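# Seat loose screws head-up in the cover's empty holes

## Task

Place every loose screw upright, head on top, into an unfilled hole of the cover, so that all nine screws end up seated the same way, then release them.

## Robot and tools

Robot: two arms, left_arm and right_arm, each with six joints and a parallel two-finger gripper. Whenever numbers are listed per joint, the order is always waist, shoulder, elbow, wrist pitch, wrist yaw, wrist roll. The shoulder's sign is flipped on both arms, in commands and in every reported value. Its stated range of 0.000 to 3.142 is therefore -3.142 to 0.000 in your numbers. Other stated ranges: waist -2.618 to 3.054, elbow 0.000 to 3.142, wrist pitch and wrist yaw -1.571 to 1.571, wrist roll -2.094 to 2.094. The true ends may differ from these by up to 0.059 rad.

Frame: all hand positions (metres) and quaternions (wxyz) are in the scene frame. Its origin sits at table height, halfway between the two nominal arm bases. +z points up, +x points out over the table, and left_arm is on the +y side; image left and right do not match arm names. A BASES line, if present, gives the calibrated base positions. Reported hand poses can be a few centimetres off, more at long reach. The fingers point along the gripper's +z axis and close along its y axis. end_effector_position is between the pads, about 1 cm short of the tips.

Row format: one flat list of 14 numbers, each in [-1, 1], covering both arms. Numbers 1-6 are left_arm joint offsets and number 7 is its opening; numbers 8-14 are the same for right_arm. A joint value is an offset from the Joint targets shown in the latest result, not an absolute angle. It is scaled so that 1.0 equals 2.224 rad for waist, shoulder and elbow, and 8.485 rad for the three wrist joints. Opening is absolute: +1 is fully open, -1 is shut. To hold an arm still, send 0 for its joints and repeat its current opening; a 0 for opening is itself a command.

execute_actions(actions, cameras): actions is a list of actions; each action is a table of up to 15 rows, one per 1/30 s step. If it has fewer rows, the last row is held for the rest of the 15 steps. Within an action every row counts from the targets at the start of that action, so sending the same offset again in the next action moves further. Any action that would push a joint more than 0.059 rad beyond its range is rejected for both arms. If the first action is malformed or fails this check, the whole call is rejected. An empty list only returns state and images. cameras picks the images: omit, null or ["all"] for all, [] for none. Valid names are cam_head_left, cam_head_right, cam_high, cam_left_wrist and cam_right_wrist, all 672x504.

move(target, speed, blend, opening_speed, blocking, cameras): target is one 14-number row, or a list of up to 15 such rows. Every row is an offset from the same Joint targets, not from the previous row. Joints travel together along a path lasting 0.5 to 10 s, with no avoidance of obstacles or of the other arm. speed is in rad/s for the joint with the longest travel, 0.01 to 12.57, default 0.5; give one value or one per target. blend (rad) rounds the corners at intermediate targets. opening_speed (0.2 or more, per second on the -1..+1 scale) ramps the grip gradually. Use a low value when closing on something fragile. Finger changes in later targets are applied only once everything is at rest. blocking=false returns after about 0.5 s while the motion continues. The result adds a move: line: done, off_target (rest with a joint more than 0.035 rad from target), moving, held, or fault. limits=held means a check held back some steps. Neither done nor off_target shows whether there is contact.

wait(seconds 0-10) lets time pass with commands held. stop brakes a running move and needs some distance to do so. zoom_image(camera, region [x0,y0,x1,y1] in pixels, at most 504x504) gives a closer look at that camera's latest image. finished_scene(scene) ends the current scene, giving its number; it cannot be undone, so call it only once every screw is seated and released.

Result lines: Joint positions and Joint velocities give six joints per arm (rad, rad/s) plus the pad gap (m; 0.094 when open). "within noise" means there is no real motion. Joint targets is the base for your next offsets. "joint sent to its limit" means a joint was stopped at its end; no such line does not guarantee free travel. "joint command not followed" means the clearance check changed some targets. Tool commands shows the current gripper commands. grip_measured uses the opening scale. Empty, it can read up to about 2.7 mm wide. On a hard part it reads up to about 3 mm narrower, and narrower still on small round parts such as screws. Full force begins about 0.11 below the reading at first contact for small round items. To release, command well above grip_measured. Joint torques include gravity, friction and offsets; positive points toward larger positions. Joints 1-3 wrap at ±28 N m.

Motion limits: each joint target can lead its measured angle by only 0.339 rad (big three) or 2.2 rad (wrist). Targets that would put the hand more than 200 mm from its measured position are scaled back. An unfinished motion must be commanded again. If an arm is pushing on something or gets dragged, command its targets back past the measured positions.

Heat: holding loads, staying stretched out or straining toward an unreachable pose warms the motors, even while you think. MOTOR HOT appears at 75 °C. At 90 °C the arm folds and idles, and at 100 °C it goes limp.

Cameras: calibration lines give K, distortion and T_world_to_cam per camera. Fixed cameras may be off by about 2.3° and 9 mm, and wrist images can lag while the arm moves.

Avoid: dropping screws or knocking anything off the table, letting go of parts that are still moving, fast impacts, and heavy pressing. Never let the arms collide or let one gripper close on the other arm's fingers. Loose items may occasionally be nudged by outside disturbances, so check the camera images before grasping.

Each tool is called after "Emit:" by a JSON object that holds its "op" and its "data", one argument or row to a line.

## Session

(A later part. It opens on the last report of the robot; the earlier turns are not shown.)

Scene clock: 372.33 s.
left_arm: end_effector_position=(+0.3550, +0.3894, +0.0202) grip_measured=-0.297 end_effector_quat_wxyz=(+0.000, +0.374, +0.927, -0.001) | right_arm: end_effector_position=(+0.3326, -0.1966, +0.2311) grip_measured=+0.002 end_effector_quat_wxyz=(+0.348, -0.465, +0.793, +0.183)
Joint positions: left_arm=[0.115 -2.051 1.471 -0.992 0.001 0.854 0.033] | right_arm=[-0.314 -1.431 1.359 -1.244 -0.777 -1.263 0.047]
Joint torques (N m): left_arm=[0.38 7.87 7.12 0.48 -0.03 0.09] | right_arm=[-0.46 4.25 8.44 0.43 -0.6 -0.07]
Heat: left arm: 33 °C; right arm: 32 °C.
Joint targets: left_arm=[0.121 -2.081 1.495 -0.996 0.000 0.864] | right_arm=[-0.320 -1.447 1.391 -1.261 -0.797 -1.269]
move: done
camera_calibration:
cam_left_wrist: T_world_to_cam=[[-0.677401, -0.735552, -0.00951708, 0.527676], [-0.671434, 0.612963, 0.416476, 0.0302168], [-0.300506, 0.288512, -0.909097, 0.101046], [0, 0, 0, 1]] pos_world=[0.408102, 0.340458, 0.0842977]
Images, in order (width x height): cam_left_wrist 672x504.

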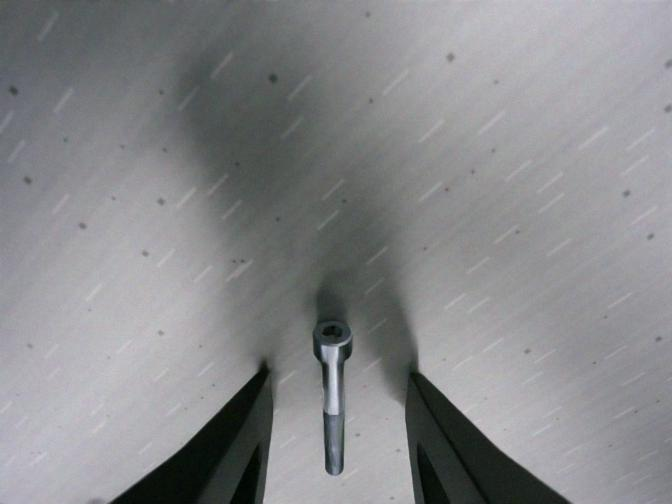

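Emit:
{"op": "move", "data": {
  "target": [0,0,0,0,0,0,-0.95,0,0,0,0,0,0,0],
  "opening_speed": 0.6,
  "cameras": []
}}

Emit:
{"op": "move", "data": {
  "target": [
    [0,0,0.0225,-0.0053,0,0,-0.95,0,0,0,0,0,0,0],
    [-0.0337,0.134,-0.1457,0.0078,0,-0.0093,-0.95,0,0,0,0,0,0,0],
    [-0.0337,0.134,-0.1646,0.0127,0,-0.0093,-0.95,0,0,0,0,0,0,0]
  ],
  "speed": 0.3,
  "cameras": ["cam_left_wrist"]
}}

Scene clock: 394.77 s.
left_arm: end_effector_position=(+0.3550, +0.3895, +0.0202) grip_measured=-0.930 end_effector_quat_wxyz=(-0.001, +0.374, +0.927, +0.000) | right_arm: end_effector_position=(+0.3326, -0.1966, +0.2311) grip_measured=+0.002 end_effector_quat_wxyz=(+0.348, -0.465, +0.793, +0.183)
Joint positions: left_arm=[0.115 -2.051 1.471 -0.992 0 0.854 0.003] | right_arm=[-0.314 -1.431 1.359 -1.244 -0.777 -1.263 0.047]
Joint torques (N m): left_arm=[0.39 8.02 7.12 0.45 -0.01 0.06] | right_arm=[-0.46 4.25 8.46 0.43 -0.6 -0.07]
Heat: left arm: 32 °C; right arm: 32 °C.
Joint targets: left_arm=[0.121 -2.081 1.495 -0.996 0.000 0.864] | right_arm=[-0.320 -1.447 1.391 -1.261 -0.797 -1.269]
move: done
No camera images: "cameras" was empty.

Scene clock: 397.13 s.
left_arm: end_effector_position=(+0.2874, +0.3639, +0.0214) grip_measured=-0.934 end_effector_quat_wxyz=(-0.003, +0.376, +0.926, -0.001) | right_arm: end_effector_position=(+0.3326, -0.1966, +0.2311) grip_measured=+0.002 end_effector_quat_wxyz=(+0.348, -0.465, +0.793, +0.183)
Joint positions: left_arm=[0.051 -1.811 1.14 -0.907 -0.001 0.795 0.003] | right_arm=[-0.314 -1.431 1.359 -1.244 -0.777 -1.263 0.047]
Joint torques (N m): left_arm=[-0.39 10.96 3.97 0.64 -0.02 -0.1] | right_arm=[-0.46 4.25 8.46 0.43 -0.6 -0.06]
Heat: left arm: 33 °C; right arm: 32 °C.
Joint targets: left_arm=[0.046 -1.783 1.129 -0.888 0.000 0.785] | right_arm=[-0.320 -1.447 1.391 -1.261 -0.797 -1.269]
move: done
camera_calibration:
cam_left_wrist: T_world_to_cam=[[-0.680794, -0.732442, -0.00693068, 0.462866], [-0.666524, 0.615544, 0.420538, -0.00251526], [-0.303753, 0.290919, -0.907249, 0.0890889], [0, 0, 0, 1]] pos_world=[0.340501, 0.314653, 0.0850915]
Images, in order (width x height): cam_left_wrist 672x504.

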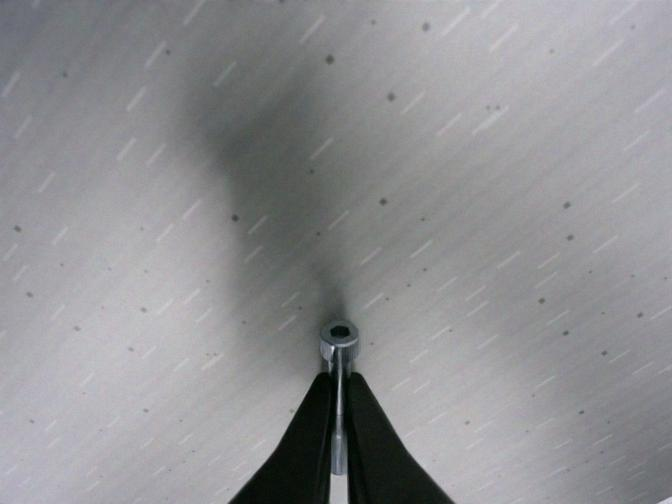

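Emit:
{"op": "move", "data": {
  "target": [
    [0,0,0,0,0,0,-0.4,0,0,0,0,0,0,0],
    [-0.0121,-0.0427,0.0306,-0.005,0,-0.0032,-0.4,0,0,0,0,0,0,0]
  ],
  "speed": 0.15,
  "opening_speed": 0.8,
  "cameras": ["cam_left_wrist"]
}}

Scene clock: 410.40 s.
left_arm: end_effector_position=(+0.2927, +0.3569, +0.0187) grip_measured=-0.403 end_effector_quat_wxyz=(-0.012, +0.375, +0.927, -0.003) | right_arm: end_effector_position=(+0.3326, -0.1966, +0.2311) grip_measured=+0.002 end_effector_quat_wxyz=(+0.348, -0.465, +0.793, +0.183)
Joint positions: left_arm=[0.026 -1.849 1.178 -0.924 -0.004 0.768 0.028] | right_arm=[-0.314 -1.431 1.359 -1.244 -0.777 -1.263 0.047]
Joint torques (N m): left_arm=[-0.75 6.01 6.45 0.37 0.03 -0.11] | right_arm=[-0.46 4.25 8.44 0.43 -0.61 -0.07]
Heat: left arm: 33 °C; right arm: 32 °C.
Joint targets: left_arm=[0.019 -1.878 1.197 -0.931 0.000 0.758] | right_arm=[-0.320 -1.447 1.391 -1.261 -0.797 -1.269]
move: done
camera_calibration:
cam_left_wrist: T_world_to_cam=[[-0.679237, -0.733916, 0.0022553, 0.461226], [-0.660205, 0.612354, 0.434915, 0.0055389], [-0.320572, 0.293922, -0.900468, 0.0940828], [0, 0, 0, 1]] pos_world=[0.347099, 0.307456, 0.0812694]
Images, in order (width x height): cam_left_wrist 672x504.

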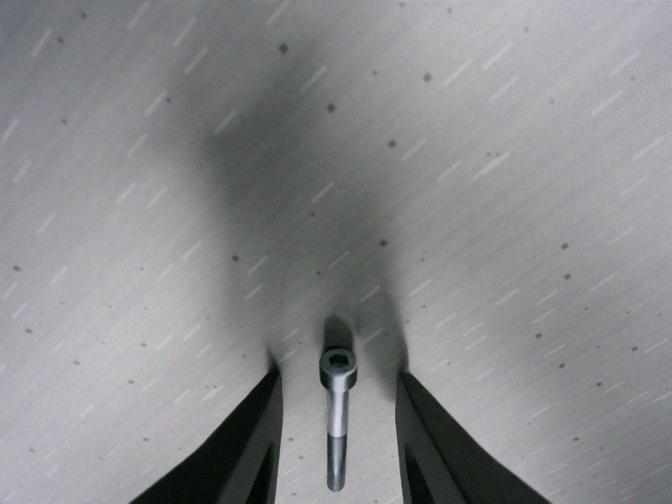

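Emit:
{"op": "move", "data": {
  "target": [-0.001,0,0.0027,0.0051,0,0,-0.4,0,0,0,0,0,0,0],
  "speed": 0.12,
  "cameras": ["cam_left_wrist"]
}}

Scene clock: 418.43 s.
left_arm: end_effector_position=(+0.2954, +0.3559, +0.0189) grip_measured=-0.403 end_effector_quat_wxyz=(-0.008, +0.376, +0.926, -0.001) | right_arm: end_effector_position=(+0.3326, -0.1966, +0.2311) grip_measured=+0.002 end_effector_quat_wxyz=(+0.348, -0.465, +0.793, +0.183)
Joint positions: left_arm=[0.023 -1.85 1.181 -0.917 -0.004 0.767 0.028] | right_arm=[-0.314 -1.431 1.359 -1.244 -0.777 -1.263 0.047]
Joint torques (N m): left_arm=[-0.49 6.09 6.82 0.77 0.06 -0.13] | right_arm=[-0.46 4.25 8.46 0.43 -0.6 -0.07]
Heat: left arm: 32 °C; right arm: 32 °C.
Joint targets: left_arm=[0.017 -1.877 1.203 -0.887 0.000 0.758] | right_arm=[-0.320 -1.447 1.391 -1.261 -0.797 -1.269]
move: done
camera_calibration:
cam_left_wrist: T_world_to_cam=[[-0.680916, -0.732352, -0.00370051, 0.462443], [-0.662594, 0.613889, 0.42908, 0.00800671], [-0.311966, 0.294619, -0.903259, 0.0926691], [0, 0, 0, 1]] pos_world=[0.3491, 0.306453, 0.08198]
Images, in order (width x height): cam_left_wrist 672x504.

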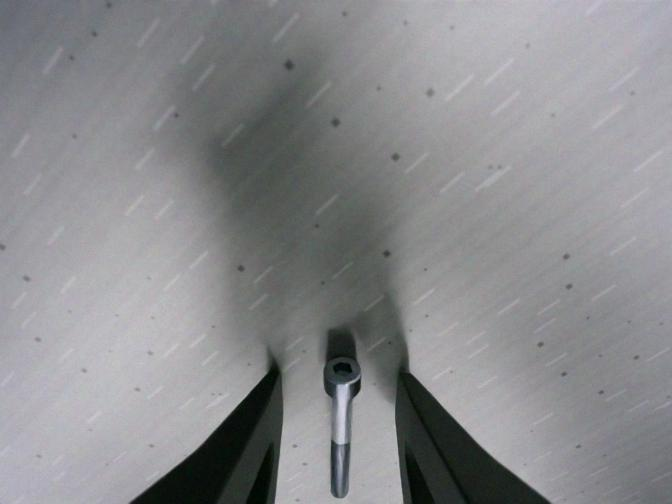

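Emit:
{"op": "move", "data": {
  "target": [-0.0004,0,0.0055,0.0008,0,0,-0.4,0,0,0,0,0,0,0],
  "speed": 0.1,
  "cameras": ["cam_left_wrist"]
}}

Scene clock: 424.90 s.
left_arm: end_effector_position=(+0.3030, +0.3559, +0.0200) grip_measured=-0.403 end_effector_quat_wxyz=(+0.003, +0.376, +0.926, +0.004) | right_arm: end_effector_position=(+0.3326, -0.1966, +0.2311) grip_measured=+0.002 end_effector_quat_wxyz=(+0.348, -0.465, +0.793, +0.183)
Joint positions: left_arm=[0.023 -1.855 1.191 -0.899 -0.004 0.767 0.028] | right_arm=[-0.314 -1.431 1.359 -1.244 -0.777 -1.263 0.047]
Joint torques (N m): left_arm=[-0.72 6.71 6.95 0.68 0.05 -0.11] | right_arm=[-0.46 4.25 8.44 0.44 -0.61 -0.07]
Heat: left arm: 32 °C; right arm: 32 °C.
Joint targets: left_arm=[0.016 -1.878 1.215 -0.881 0.000 0.758] | right_arm=[-0.320 -1.447 1.391 -1.261 -0.797 -1.269]
move: done
camera_calibration:
cam_left_wrist: T_world_to_cam=[[-0.680355, -0.732618, -0.0196729, 0.467763], [-0.672762, 0.613671, 0.413278, 0.0161232], [-0.290702, 0.294411, -0.910392, 0.0898178], [0, 0, 0, 1]] pos_world=[0.355202, 0.306354, 0.0843083]
Images, in order (width x height): cam_left_wrist 672x504.

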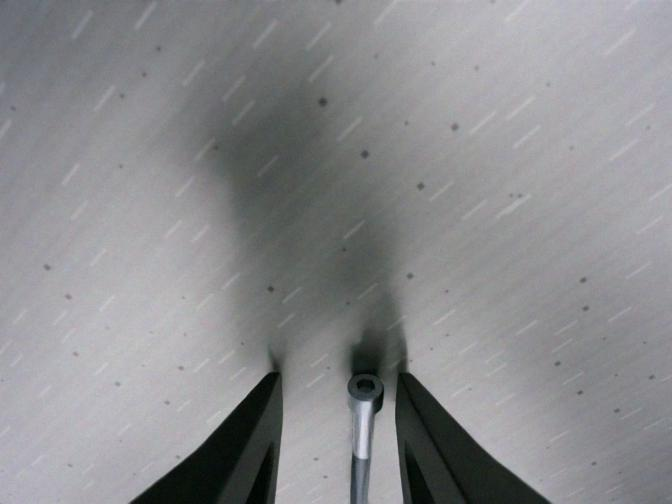

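Emit:
{"op": "move", "data": {
  "target": [-0.0063,0,0,-0.0055,0,-0.001,-0.4,0,0,0,0,0,0,0],
  "speed": 0.1,
  "cameras": ["cam_left_wrist"]
}}

Scene clock: 433.50 s.
left_arm: end_effector_position=(+0.3000, +0.3507, +0.0200) grip_measured=-0.403 end_effector_quat_wxyz=(-0.002, +0.380, +0.925, +0.001) | right_arm: end_effector_position=(+0.3326, -0.1966, +0.2311) grip_measured=+0.002 end_effector_quat_wxyz=(+0.348, -0.465, +0.793, +0.183)
Joint positions: left_arm=[0.007 -1.855 1.191 -0.911 -0.004 0.759 0.028] | right_arm=[-0.314 -1.431 1.359 -1.244 -0.777 -1.263 0.047]
Joint torques (N m): left_arm=[-0.4 6.57 7.09 0.3 0.03 -0.08] | right_arm=[-0.46 4.25 8.46 0.43 -0.6 -0.07]
Heat: left arm: 32 °C; right arm: 32 °C.
Joint targets: left_arm=[0.002 -1.878 1.215 -0.927 0.000 0.750] | right_arm=[-0.320 -1.447 1.391 -1.261 -0.797 -1.269]
move: done
camera_calibration:
cam_left_wrist: T_world_to_cam=[[-0.686962, -0.726598, -0.0117144, 0.461723], [-0.662434, 0.619508, 0.421178, 0.012011], [-0.29877, 0.297093, -0.906902, 0.0918998], [0, 0, 0, 1]] pos_world=[0.3526, 0.300743, 0.0836942]
Images, in order (width x height): cam_left_wrist 672x504.

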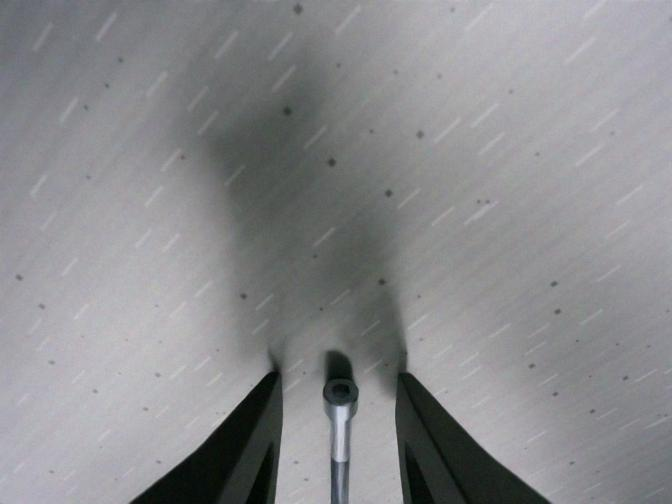

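Emit:
{"op": "move", "data": {
  "target": [0,0,0,0,0,0,-0.95,0,0,0,0,0,0,0],
  "opening_speed": 0.6,
  "cameras": ["cam_left_wrist","cam_right_wrist"]
}}

Emit:
{"op": "zoom_image", "data": {
  "camera": "cam_left_wrist",
  "region": [200, 300, 480, 504]
}}

Emit:
{"op": "zoom_image", "data": {
  "camera": "cam_right_wrist",
  "region": [120, 60, 340, 280]
}}

Scene clock: 440.43 s.
left_arm: end_effector_position=(+0.2997, +0.3507, +0.0200) grip_measured=-0.864 end_effector_quat_wxyz=(-0.003, +0.380, +0.925, +0.001) | right_arm: end_effector_position=(+0.3326, -0.1966, +0.2311) grip_measured=+0.002 end_effector_quat_wxyz=(+0.348, -0.465, +0.793, +0.183)
Joint positions: left_arm=[0.007 -1.855 1.191 -0.912 -0.004 0.759 0.006] | right_arm=[-0.314 -1.431 1.359 -1.244 -0.777 -1.263 0.047]
Joint torques (N m): left_arm=[-0.51 6.69 7.05 0.34 0.05 -0.1] | right_arm=[-0.44 4.25 8.46 0.43 -0.61 -0.07]
Heat: left arm: 32 °C; right arm: 32 °C.
Joint targets: left_arm=[0.002 -1.878 1.215 -0.927 0.000 0.750] | right_arm=[-0.320 -1.447 1.391 -1.261 -0.797 -1.269]
move: done
camera_calibration:
cam_left_wrist: T_world_to_cam=[[-0.686665, -0.726891, -0.0110005, 0.461508], [-0.662237, 0.619204, 0.421934, 0.0118795], [-0.299889, 0.297013, -0.90656, 0.0921378], [0, 0, 0, 1]] pos_world=[0.3524, 0.300744, 0.0835929]
cam_right_wrist: T_world_to_cam=[[0.866806, -0.498, 0.0253668, -0.392446], [-0.455409, -0.811343, -0.366504, 0.11818], [0.2031, 0.306135, -0.930071, 0.296066], [0, 0, 0, 1]] pos_world=[0.333864, -0.190189, 0.328631]
Images, in order (width x height): cam_left_wrist 672x504, cam_right_wrist 672x504.

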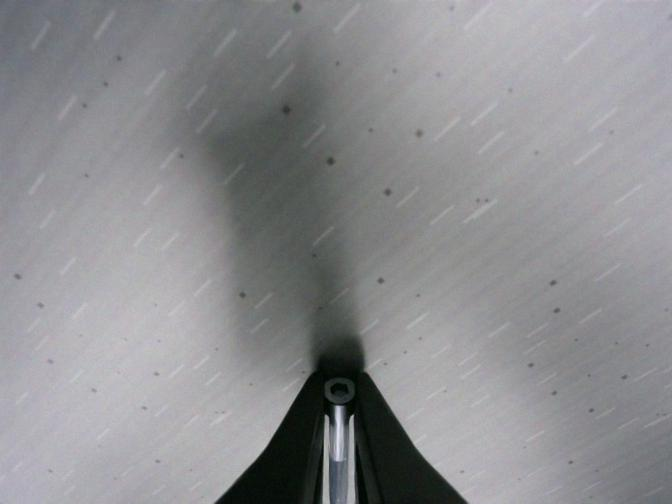

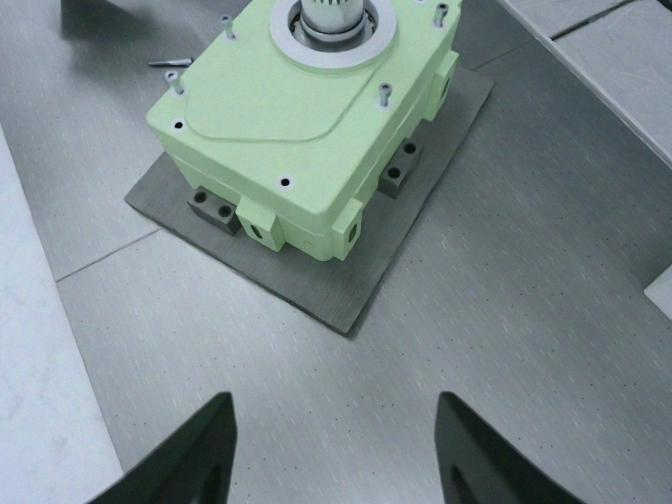

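Scaled by 1.800 from the camera's 672x504 image, which has a finer 960x720 frame.

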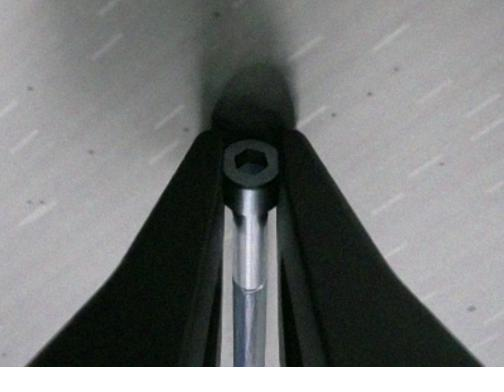

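Scaled by 2.291 from the camera's 672x504 image, which has a finer 960x720 frame.

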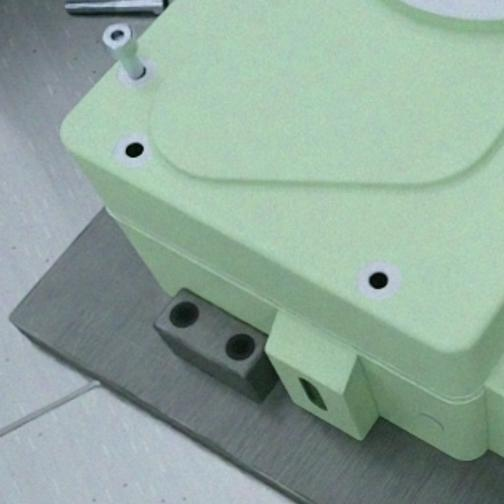

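Emit:
{"op": "move", "data": {
  "target": [
    [0,0.0216,0.2181,-0.0557,0,0,-0.95,0,0,0,0,0,0,0],
    [-0.4865,0.0216,0.2181,-0.0557,0,0,-0.95,0,0,0,0,0,0,0],
    [-0.4865,-0.0989,0.2959,0.1335,-0.1306,-0.0884,-0.95,0,0,0,0,0,0,0]
  ],
  "speed": [0.5,0.9,0.9],
  "cameras": ["cam_head_left","cam_high","cam_right_wrist","cam_left_wrist"]
}}

Scene clock: 471.97 s.
left_arm: end_effector_position=(+0.3627, -0.0666, +0.3508) grip_measured=-0.866 end_effector_quat_wxyz=(+0.702, +0.020, +0.712, +0.009) | right_arm: end_effector_position=(+0.3326, -0.1966, +0.2311) grip_measured=+0.002 end_effector_quat_wxyz=(+0.348, -0.465, +0.793, +0.183)
Joint positions: left_arm=[-1.086 -2.066 1.844 0.192 -1.099 0.013 0.006] | right_arm=[-0.314 -1.431 1.359 -1.244 -0.777 -1.263 0.047]
Joint torques (N m): left_arm=[0.44 9.72 8.96 1.82 -0.15 -0.14] | right_arm=[-0.46 4.25 8.44 0.43 -0.61 -0.07]
Heat: left arm: 32 °C; right arm: 32 °C.
Joint targets: left_arm=[-1.081 -2.098 1.873 0.205 -1.108 0.000] | right_arm=[-0.320 -1.447 1.391 -1.261 -0.797 -1.269]
move: done
camera_calibration:
cam_left_wrist: T_world_to_cam=[[-0.00429616, -0.999839, -0.0174434, -0.0584183], [-0.428484, 0.0176017, -0.903378, 0.512409], [0.903539, 0.00359316, -0.428491, -0.0888914], [0, 0, 0, 1]] pos_world=[0.299625, -0.0671088, 0.423791]
cam_right_wrist: T_world_to_cam=[[0.866806, -0.498, 0.0253668, -0.392446], [-0.455409, -0.811343, -0.366504, 0.11818], [0.2031, 0.306135, -0.930071, 0.296066], [0, 0, 0, 1]] pos_world=[0.333864, -0.190189, 0.328631]
Images, in order (width x height): cam_head_left 672x504, cam_high 672x504, cam_left_wrist 672x504, cam_right_wrist 672x504.

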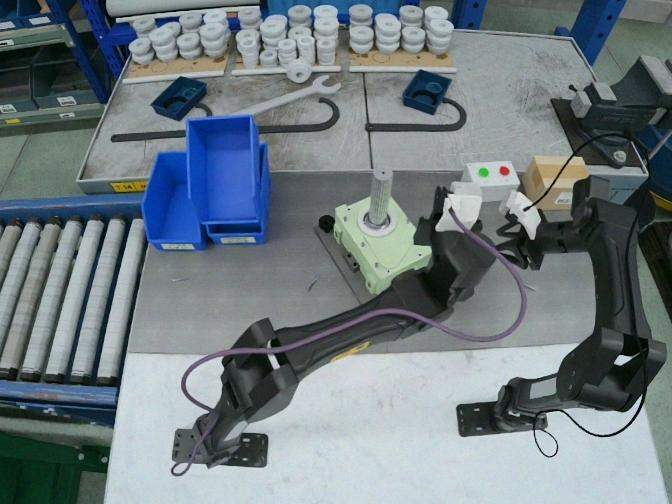

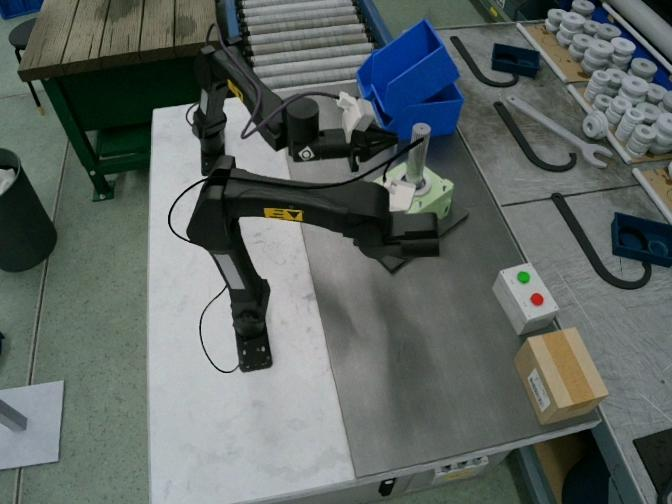

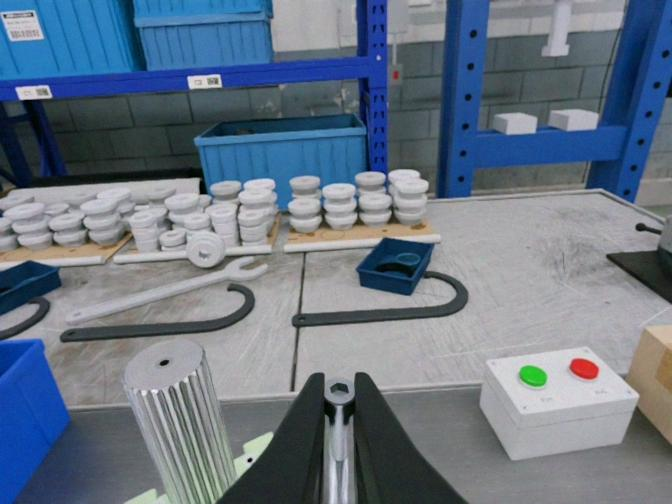

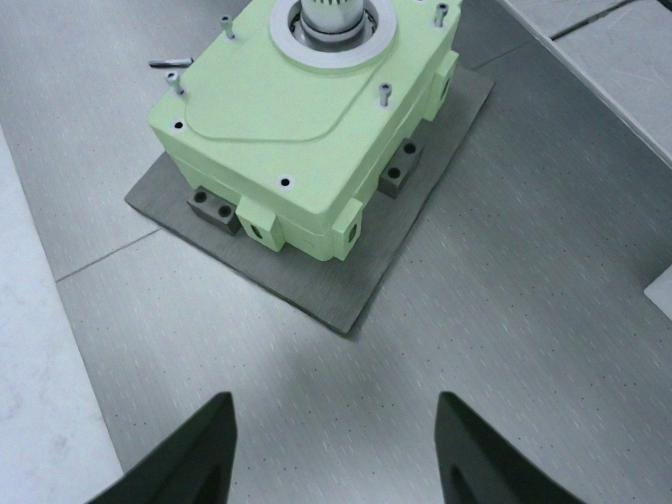

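Emit:
{"op": "move", "data": {
  "target": [0.0054,-0.0836,-0.1713,0.0654,0,0,-0.95,0,0,0,0,0,0,0],
  "speed": 0.4,
  "cameras": ["cam_head_left","cam_head_right","cam_right_wrist","cam_left_wrist"]
}}

Emit:
{"op": "zoom_image", "data": {
  "camera": "cam_right_wrist",
  "region": [180, 80, 380, 260]
}}

Emit:
{"op": "zoom_image", "data": {
  "camera": "cam_head_left",
  "region": [390, 220, 450, 280]
}}

Emit:
{"op": "zoom_image", "data": {
  "camera": "cam_head_right",
  "region": [380, 220, 440, 280]
}}

Scene clock: 491.20 s.
left_arm: end_effector_position=(+0.3719, -0.0700, +0.1981) grip_measured=-0.866 end_effector_quat_wxyz=(+0.706, +0.007, +0.708, +0.006) | right_arm: end_effector_position=(+0.3326, -0.1966, +0.2311) grip_measured=+0.002 end_effector_quat_wxyz=(+0.348, -0.465, +0.793, +0.183)
Joint positions: left_arm=[-1.074 -2.257 1.504 0.747 -1.101 0.012 0.006] | right_arm=[-0.314 -1.431 1.359 -1.244 -0.777 -1.263 0.047]
Joint torques (N m): left_arm=[0.42 10.81 4.93 1.78 -0.11 -0.11] | right_arm=[-0.46 4.25 8.44 0.43 -0.6 -0.07]
Heat: left arm: 34 °C; right arm: 32 °C.
Joint targets: left_arm=[-1.069 -2.283 1.492 0.760 -1.108 0.000] | right_arm=[-0.320 -1.447 1.391 -1.261 -0.797 -1.269]
move: done
camera_calibration:
cam_left_wrist: T_world_to_cam=[[0.00992546, -0.999937, 0.0052113, -0.0741476], [-0.418836, -0.00888966, -0.908018, 0.373932], [0.908007, 0.00682982, -0.418898, -0.166025], [0, 0, 0, 1]] pos_world=[0.308105, -0.0696849, 0.270376]
cam_right_wrist: T_world_to_cam=[[0.866806, -0.498, 0.0253668, -0.392446], [-0.455409, -0.811343, -0.366504, 0.11818], [0.2031, 0.306135, -0.930071, 0.296066], [0, 0, 0, 1]] pos_world=[0.333864, -0.190189, 0.328631]
Images, in order (width x height): cam_head_left 672x504, cam_head_right 672x504, cam_left_wrist 672x504, cam_right_wrist 672x504.

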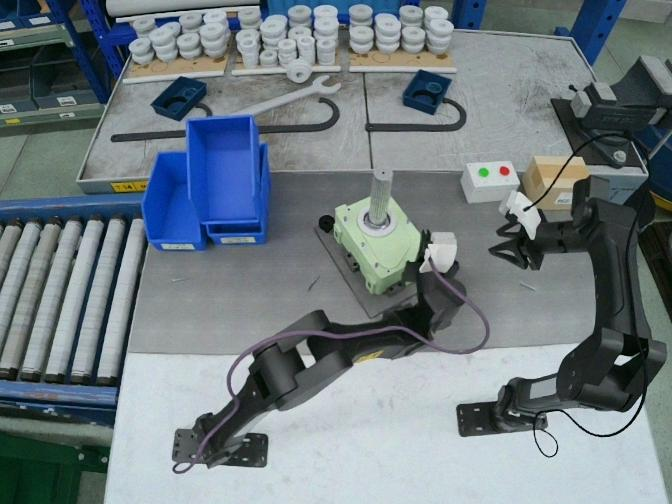

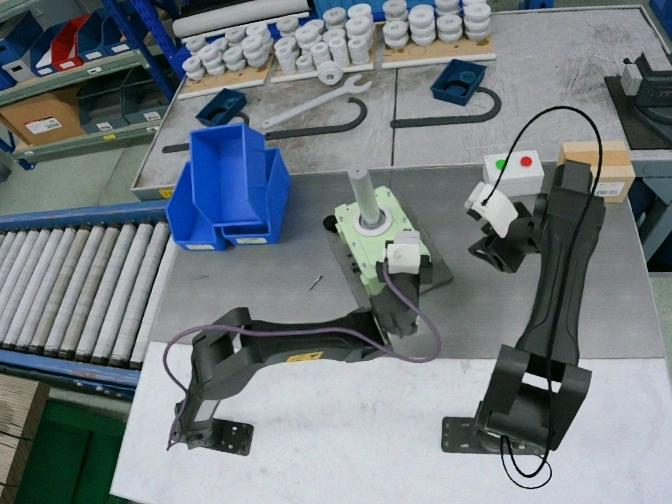

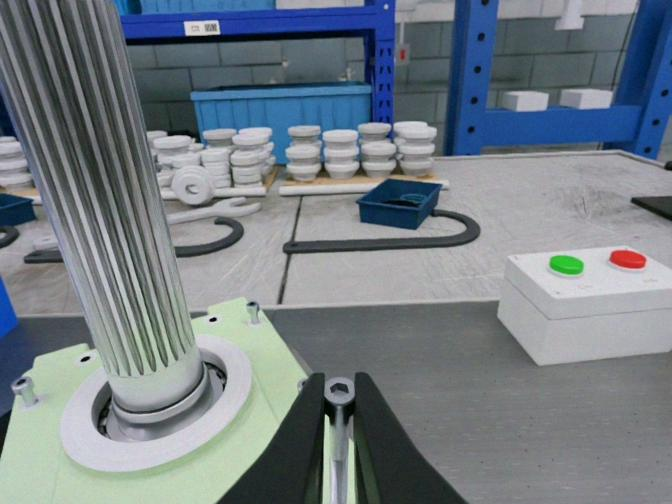

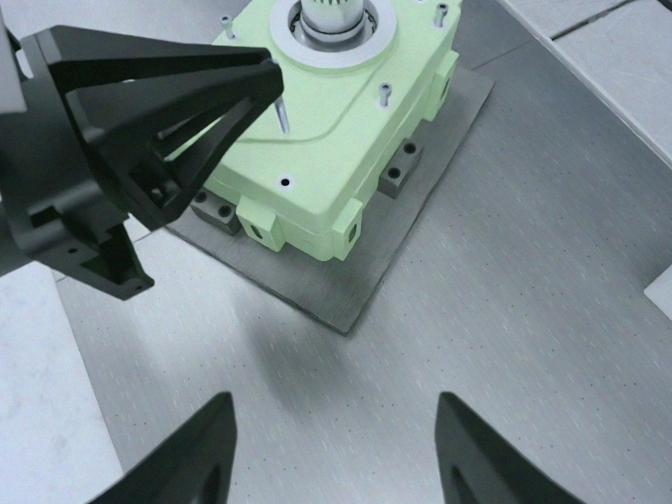

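Scaled by 2.520 from the camera's 672x504 image, which has a finer 960x720 frame.

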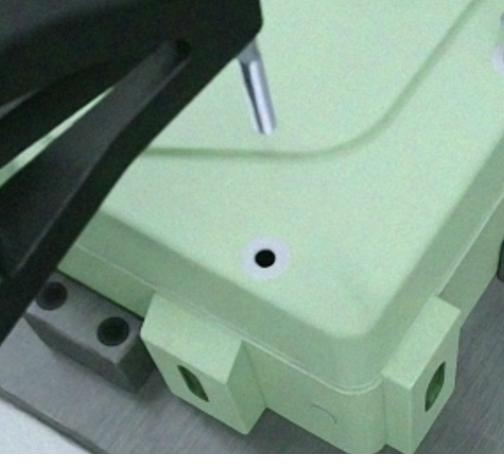

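Scaled by 8.400 from the camera's 672x504 image, which has a finer 960x720 frame.

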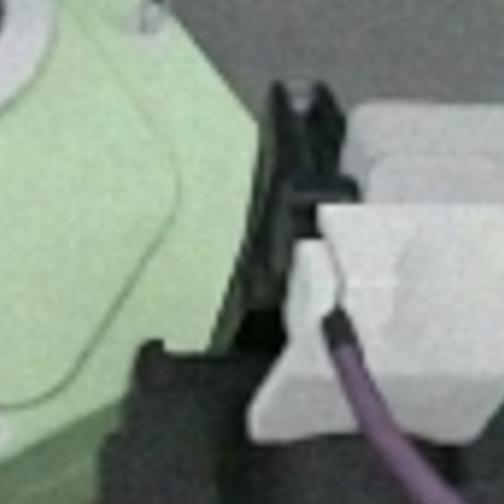

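Scaled by 8.400 from the camera's 672x504 image, which has a finer 960x720 frame.

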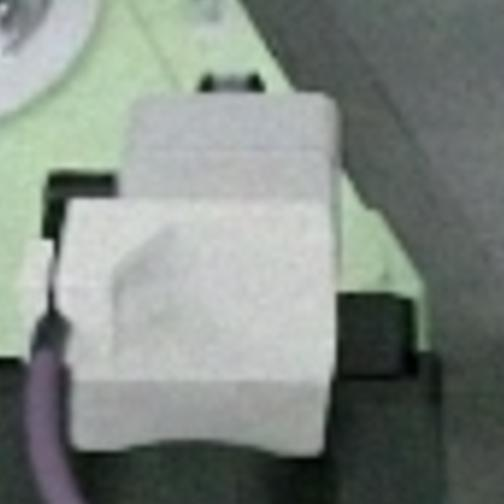

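Emit:
{"op": "move", "data": {
  "target": [-0.0085,-0.0225,-0.0243,0.0121,0,0,-0.95,0,0,0,0,0,0,0],
  "speed": 0.15,
  "cameras": ["cam_right_wrist"]
}}

Emit:
{"op": "zoom_image", "data": {
  "camera": "cam_right_wrist",
  "region": [230, 120, 330, 220]
}}

Scene clock: 511.23 s.
left_arm: end_effector_position=(+0.3672, -0.0691, +0.1707) grip_measured=-0.866 end_effector_quat_wxyz=(+0.707, +0.007, +0.707, +0.002) | right_arm: end_effector_position=(+0.3326, -0.1966, +0.2311) grip_measured=+0.002 end_effector_quat_wxyz=(+0.348, -0.465, +0.793, +0.183)
Joint positions: left_arm=[-1.081 -2.302 1.452 0.849 -1.102 0.012 0.006] | right_arm=[-0.314 -1.431 1.359 -1.244 -0.777 -1.263 0.047]
Joint torques (N m): left_arm=[-0.5 10.47 4.53 1.78 -0.12 -0.14] | right_arm=[-0.46 4.25 8.44 0.43 -0.6 -0.07]
Heat: left arm: 34 °C; right arm: 32 °C.
Joint targets: left_arm=[-1.088 -2.334 1.438 0.863 -1.108 0.000] | right_arm=[-0.320 -1.447 1.391 -1.261 -0.797 -1.269]
move: done
camera_calibration:
cam_right_wrist: T_world_to_cam=[[0.866806, -0.498, 0.0253668, -0.392446], [-0.455409, -0.811343, -0.366504, 0.11818], [0.2031, 0.306135, -0.930071, 0.296066], [0, 0, 0, 1]] pos_world=[0.333864, -0.190189, 0.328631]
Images, in order (width x height): cam_right_wrist 672x504.

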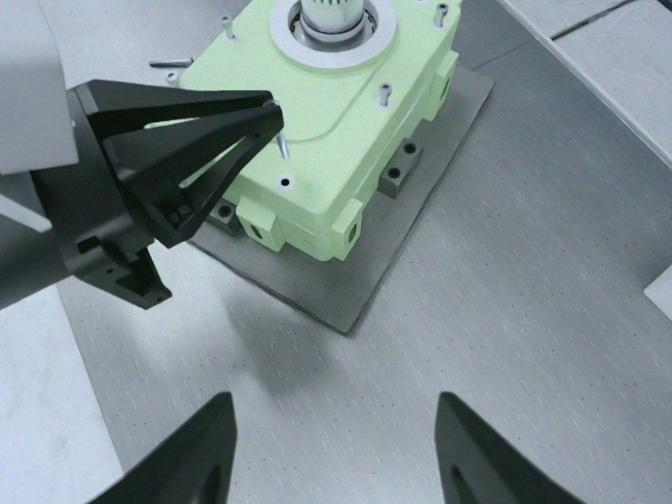

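Scaled by 5.040 from the camera's 672x504 image, which has a finer 960x720 frame.

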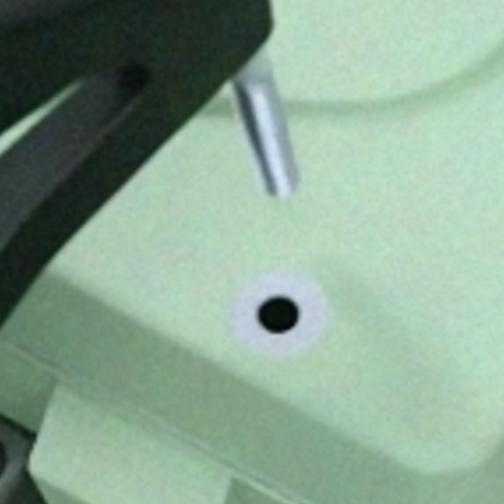

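Emit:
{"op": "move", "data": {
  "target": [-0.0038,-0.0078,-0.0027,0.0027,0,0,-0.95,0,0,0,0,0,0,0],
  "speed": 0.1,
  "cameras": ["cam_right_wrist"]
}}

Emit:
{"op": "zoom_image", "data": {
  "camera": "cam_right_wrist",
  "region": [230, 120, 330, 220]
}}

Scene clock: 542.40 s.
left_arm: end_effector_position=(+0.3633, -0.0726, +0.1633) grip_measured=-0.866 end_effector_quat_wxyz=(+0.707, +0.010, +0.707, -0.002) | right_arm: end_effector_position=(+0.3326, -0.1966, +0.2311) grip_measured=+0.002 end_effector_quat_wxyz=(+0.348, -0.465, +0.793, +0.183)
Joint positions: left_arm=[-1.09 -2.318 1.447 0.872 -1.102 0.012 0.006] | right_arm=[-0.314 -1.431 1.359 -1.244 -0.777 -1.263 0.047]
Joint torques (N m): left_arm=[-0.51 10.33 4.33 1.76 -0.11 -0.16] | right_arm=[-0.46 4.26 8.46 0.43 -0.61 -0.07]
Heat: left arm: 35 °C; right arm: 32 °C.
Joint targets: left_arm=[-1.096 -2.351 1.432 0.886 -1.108 0.000] | right_arm=[-0.320 -1.447 1.391 -1.261 -0.797 -1.269]
move: done
camera_calibration:
cam_right_wrist: T_world_to_cam=[[0.866806, -0.498, 0.0253668, -0.392446], [-0.455409, -0.811343, -0.366504, 0.11818], [0.2031, 0.306135, -0.930071, 0.296066], [0, 0, 0, 1]] pos_world=[0.333864, -0.190189, 0.328631]
Images, in order (width x height): cam_right_wrist 672x504.

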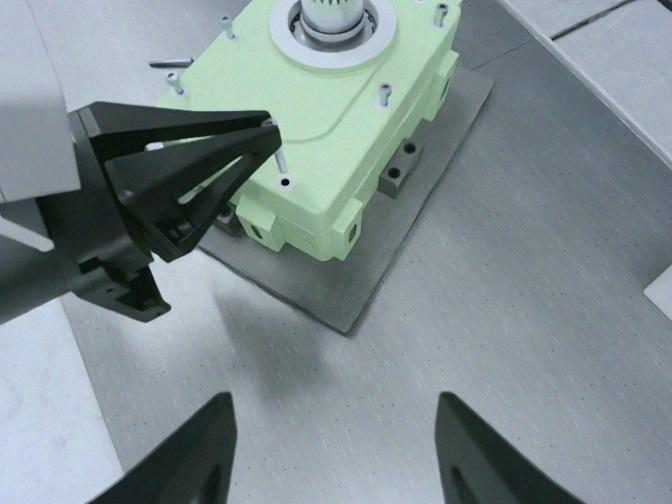

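Scaled by 5.040 from the camera's 672x504 image, which has a finer 960x720 frame.

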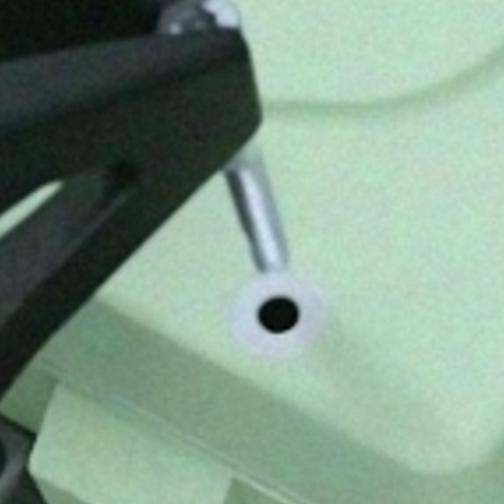

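Emit:
{"op": "move", "data": {
  "target": [-0.0016,-0.0036,0,0.0008,0,0,-0.95,0,0,0,0,0,0,0],
  "speed": 0.06,
  "cameras": ["cam_right_wrist"]
}}

Emit:
{"op": "zoom_image", "data": {
  "camera": "cam_right_wrist",
  "region": [230, 120, 330, 220]
}}

Scene clock: 553.07 s.
left_arm: end_effector_position=(+0.3629, -0.0734, +0.1604) grip_measured=-0.866 end_effector_quat_wxyz=(+0.707, +0.010, +0.707, -0.002) | right_arm: end_effector_position=(+0.3326, -0.1966, +0.2311) grip_measured=+0.002 end_effector_quat_wxyz=(+0.348, -0.465, +0.793, +0.183)
Joint positions: left_arm=[-1.092 -2.326 1.447 0.88 -1.102 0.012 0.006] | right_arm=[-0.314 -1.431 1.359 -1.244 -0.777 -1.263 0.047]
Joint torques (N m): left_arm=[-0.59 10.44 4.41 1.78 -0.11 -0.15] | right_arm=[-0.46 4.25 8.46 0.43 -0.6 -0.07]
Heat: left arm: 35 °C; right arm: 32 °C.
Joint targets: left_arm=[-1.100 -2.359 1.432 0.893 -1.108 0.000] | right_arm=[-0.320 -1.447 1.391 -1.261 -0.797 -1.269]
move: done
camera_calibration:
cam_right_wrist: T_world_to_cam=[[0.866806, -0.498, 0.0253668, -0.392446], [-0.455409, -0.811343, -0.366504, 0.11818], [0.2031, 0.306135, -0.930071, 0.296066], [0, 0, 0, 1]] pos_world=[0.333864, -0.190189, 0.328631]
Images, in order (width x height): cam_right_wrist 672x504.

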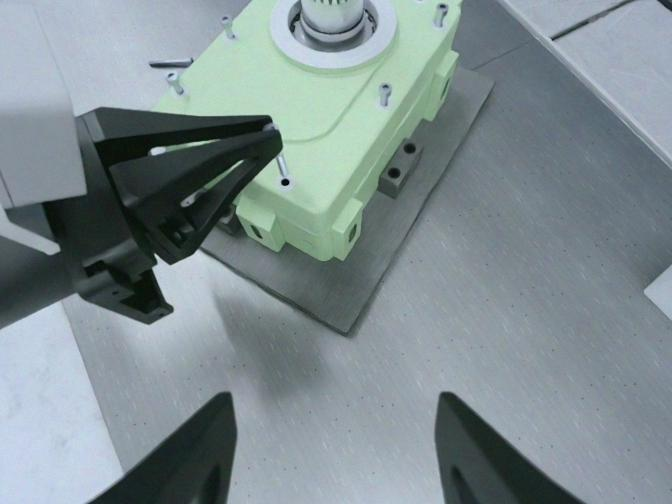

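Scaled by 5.040 from the camera's 672x504 image, which has a finer 960x720 frame.

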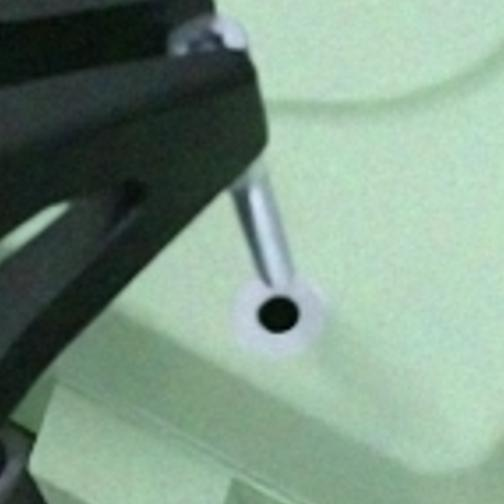

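Emit:
{"op": "move", "data": {
  "target": [
    [0,0.0459,0.022,0,0,0,-0.95,0,0,0,0,0,0,0],
    [-0.0022,0.0459,0.022,-0.0206,0,-0.0106,-0.95,0,0,0,0,0,0,0]
  ],
  "speed": 0.12,
  "cameras": ["cam_right_wrist"]
}}

Emit:
{"op": "zoom_image", "data": {
  "camera": "cam_right_wrist",
  "region": [230, 120, 330, 220]
}}

Scene clock: 588.93 s.
left_arm: end_effector_position=(+0.3600, -0.0753, +0.1597) grip_measured=-0.866 end_effector_quat_wxyz=(+0.691, +0.011, +0.722, -0.004) | right_arm: end_effector_position=(+0.3326, -0.1966, +0.2311) grip_measured=+0.002 end_effector_quat_wxyz=(+0.348, -0.465, +0.793, +0.183)
Joint positions: left_arm=[-1.098 -2.296 1.459 0.739 -1.103 -0.077 0.006] | right_arm=[-0.314 -1.431 1.359 -1.244 -0.777 -1.263 0.047]
Joint torques (N m): left_arm=[-0.61 17.2 7.5 1.42 -0.15 -0.11] | right_arm=[-0.46 4.26 8.44 0.43 -0.61 -0.07]
Heat: left arm: 34 °C; right arm: 32 °C.
Joint targets: left_arm=[-1.104 -2.257 1.482 0.718 -1.108 -0.090] | right_arm=[-0.320 -1.447 1.391 -1.261 -0.797 -1.269]
move: off_target (left_arm); left_arm: the shoulder is farthest, 0.039 rad from its target
camera_calibration:
cam_right_wrist: T_world_to_cam=[[0.866806, -0.498, 0.0253668, -0.392446], [-0.455409, -0.811343, -0.366504, 0.11818], [0.2031, 0.306135, -0.930071, 0.296066], [0, 0, 0, 1]] pos_world=[0.333864, -0.190189, 0.328631]
Images, in order (width x height): cam_right_wrist 672x504.

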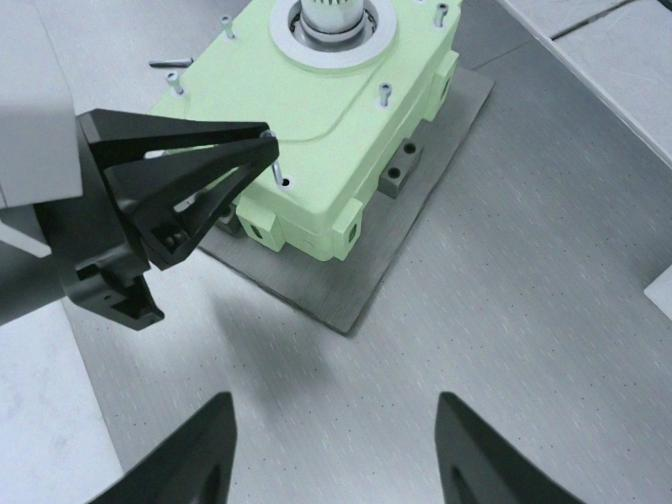

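Scaled by 5.040 from the camera's 672x504 image, which has a finer 960x720 frame.

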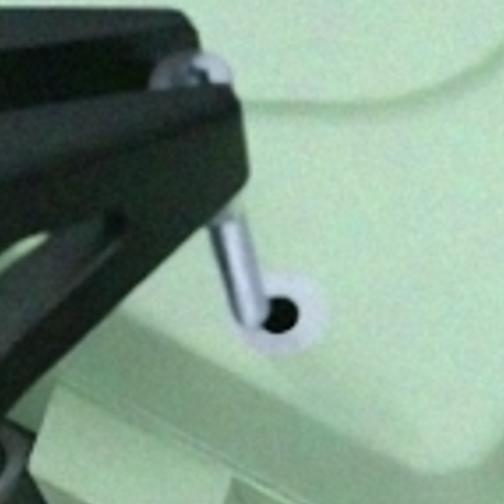

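Emit:
{"op": "move", "data": {
  "target": [0.0101,0,0.0067,-0.0018,0,0,-0.95,0,0,0,0,0,0,0],
  "speed": 0.08,
  "cameras": ["cam_right_wrist"]
}}

Emit:
{"op": "zoom_image", "data": {
  "camera": "cam_right_wrist",
  "region": [230, 120, 330, 220]
}}

Scene clock: 602.20 s.
left_arm: end_effector_position=(+0.3652, -0.0725, +0.1614) grip_measured=-0.866 end_effector_quat_wxyz=(+0.691, +0.009, +0.723, +0.001) | right_arm: end_effector_position=(+0.3326, -0.1966, +0.2311) grip_measured=+0.002 end_effector_quat_wxyz=(+0.348, -0.465, +0.793, +0.183)
Joint positions: left_arm=[-1.087 -2.296 1.47 0.724 -1.103 -0.077 0.006] | right_arm=[-0.314 -1.431 1.359 -1.244 -0.777 -1.263 0.047]
Joint torques (N m): left_arm=[0.4 17.06 7.9 1.43 -0.14 -0.14] | right_arm=[-0.44 4.25 8.46 0.43 -0.6 -0.07]
Heat: left arm: 37 °C; right arm: 32 °C.
Joint targets: left_arm=[-1.082 -2.257 1.496 0.703 -1.108 -0.090] | right_arm=[-0.320 -1.447 1.391 -1.261 -0.797 -1.269]
move: off_target (left_arm); left_arm: the shoulder is farthest, 0.039 rad from its target
camera_calibration:
cam_right_wrist: T_world_to_cam=[[0.866806, -0.498, 0.0253668, -0.392446], [-0.455409, -0.811343, -0.366504, 0.11818], [0.2031, 0.306135, -0.930071, 0.296066], [0, 0, 0, 1]] pos_world=[0.333864, -0.190189, 0.328631]
Images, in order (width x height): cam_right_wrist 672x504.

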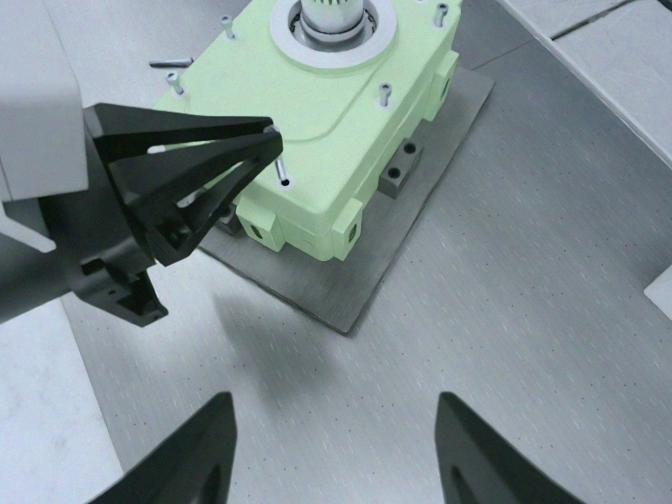

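Scaled by 5.040 from the camera's 672x504 image, which has a finer 960x720 frame.

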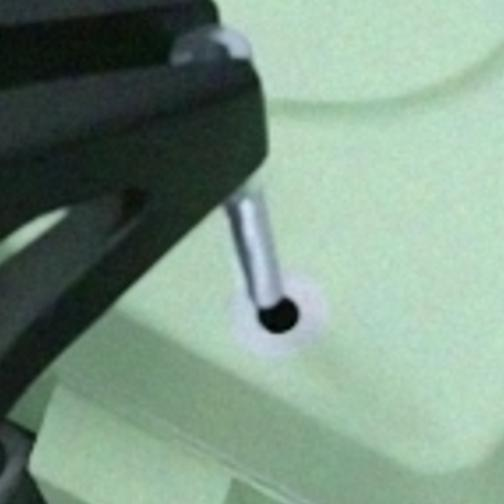

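Emit:
{"op": "move", "data": {
  "target": [0,-0.0396,0,0.005,0,0,-0.95,0,0,0,0,0,0,0],
  "speed": 0.08,
  "cameras": ["cam_right_wrist"]
}}

Emit:
{"op": "zoom_image", "data": {
  "camera": "cam_right_wrist",
  "region": [230, 120, 330, 220]
}}

Scene clock: 610.20 s.
left_arm: end_effector_position=(+0.3657, -0.0732, +0.1577) grip_measured=-0.866 end_effector_quat_wxyz=(+0.691, +0.007, +0.722, +0.000) | right_arm: end_effector_position=(+0.3326, -0.1966, +0.2311) grip_measured=+0.002 end_effector_quat_wxyz=(+0.348, -0.465, +0.793, +0.183)
Joint positions: left_arm=[-1.087 -2.308 1.472 0.738 -1.104 -0.078 0.006] | right_arm=[-0.314 -1.431 1.359 -1.244 -0.777 -1.263 0.047]
Joint torques (N m): left_arm=[0.39 9.95 7.53 1.73 -0.11 -0.11] | right_arm=[-0.46 4.25 8.46 0.43 -0.61 -0.07]
Heat: left arm: 38 °C; right arm: 32 °C.
Joint targets: left_arm=[-1.082 -2.345 1.496 0.745 -1.108 -0.090] | right_arm=[-0.320 -1.447 1.391 -1.261 -0.797 -1.269]
move: off_target (left_arm); left_arm: the shoulder is farthest, 0.037 rad from its target
camera_calibration:
cam_right_wrist: T_world_to_cam=[[0.866806, -0.498, 0.0253668, -0.392446], [-0.455409, -0.811343, -0.366504, 0.11818], [0.2031, 0.306135, -0.930071, 0.296066], [0, 0, 0, 1]] pos_world=[0.333864, -0.190189, 0.328631]
Images, in order (width x height): cam_right_wrist 672x504.

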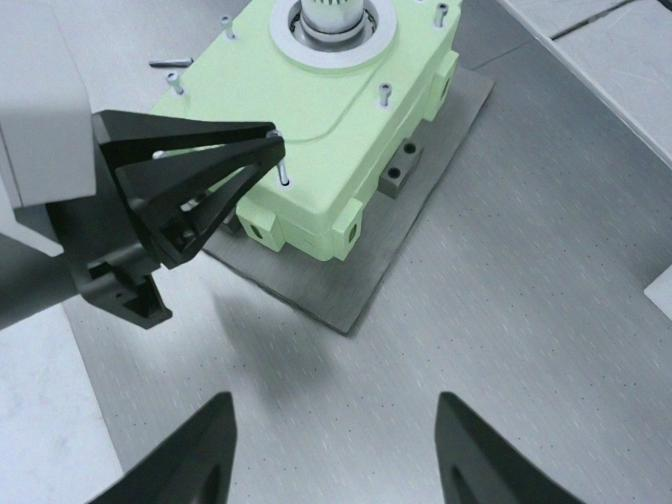

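Scaled by 5.040 from the camera's 672x504 image, which has a finer 960x720 frame.

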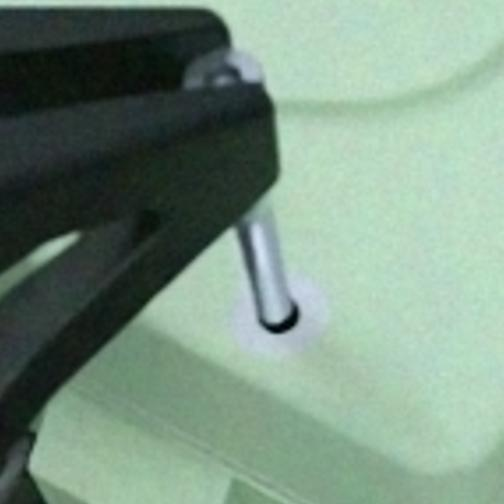

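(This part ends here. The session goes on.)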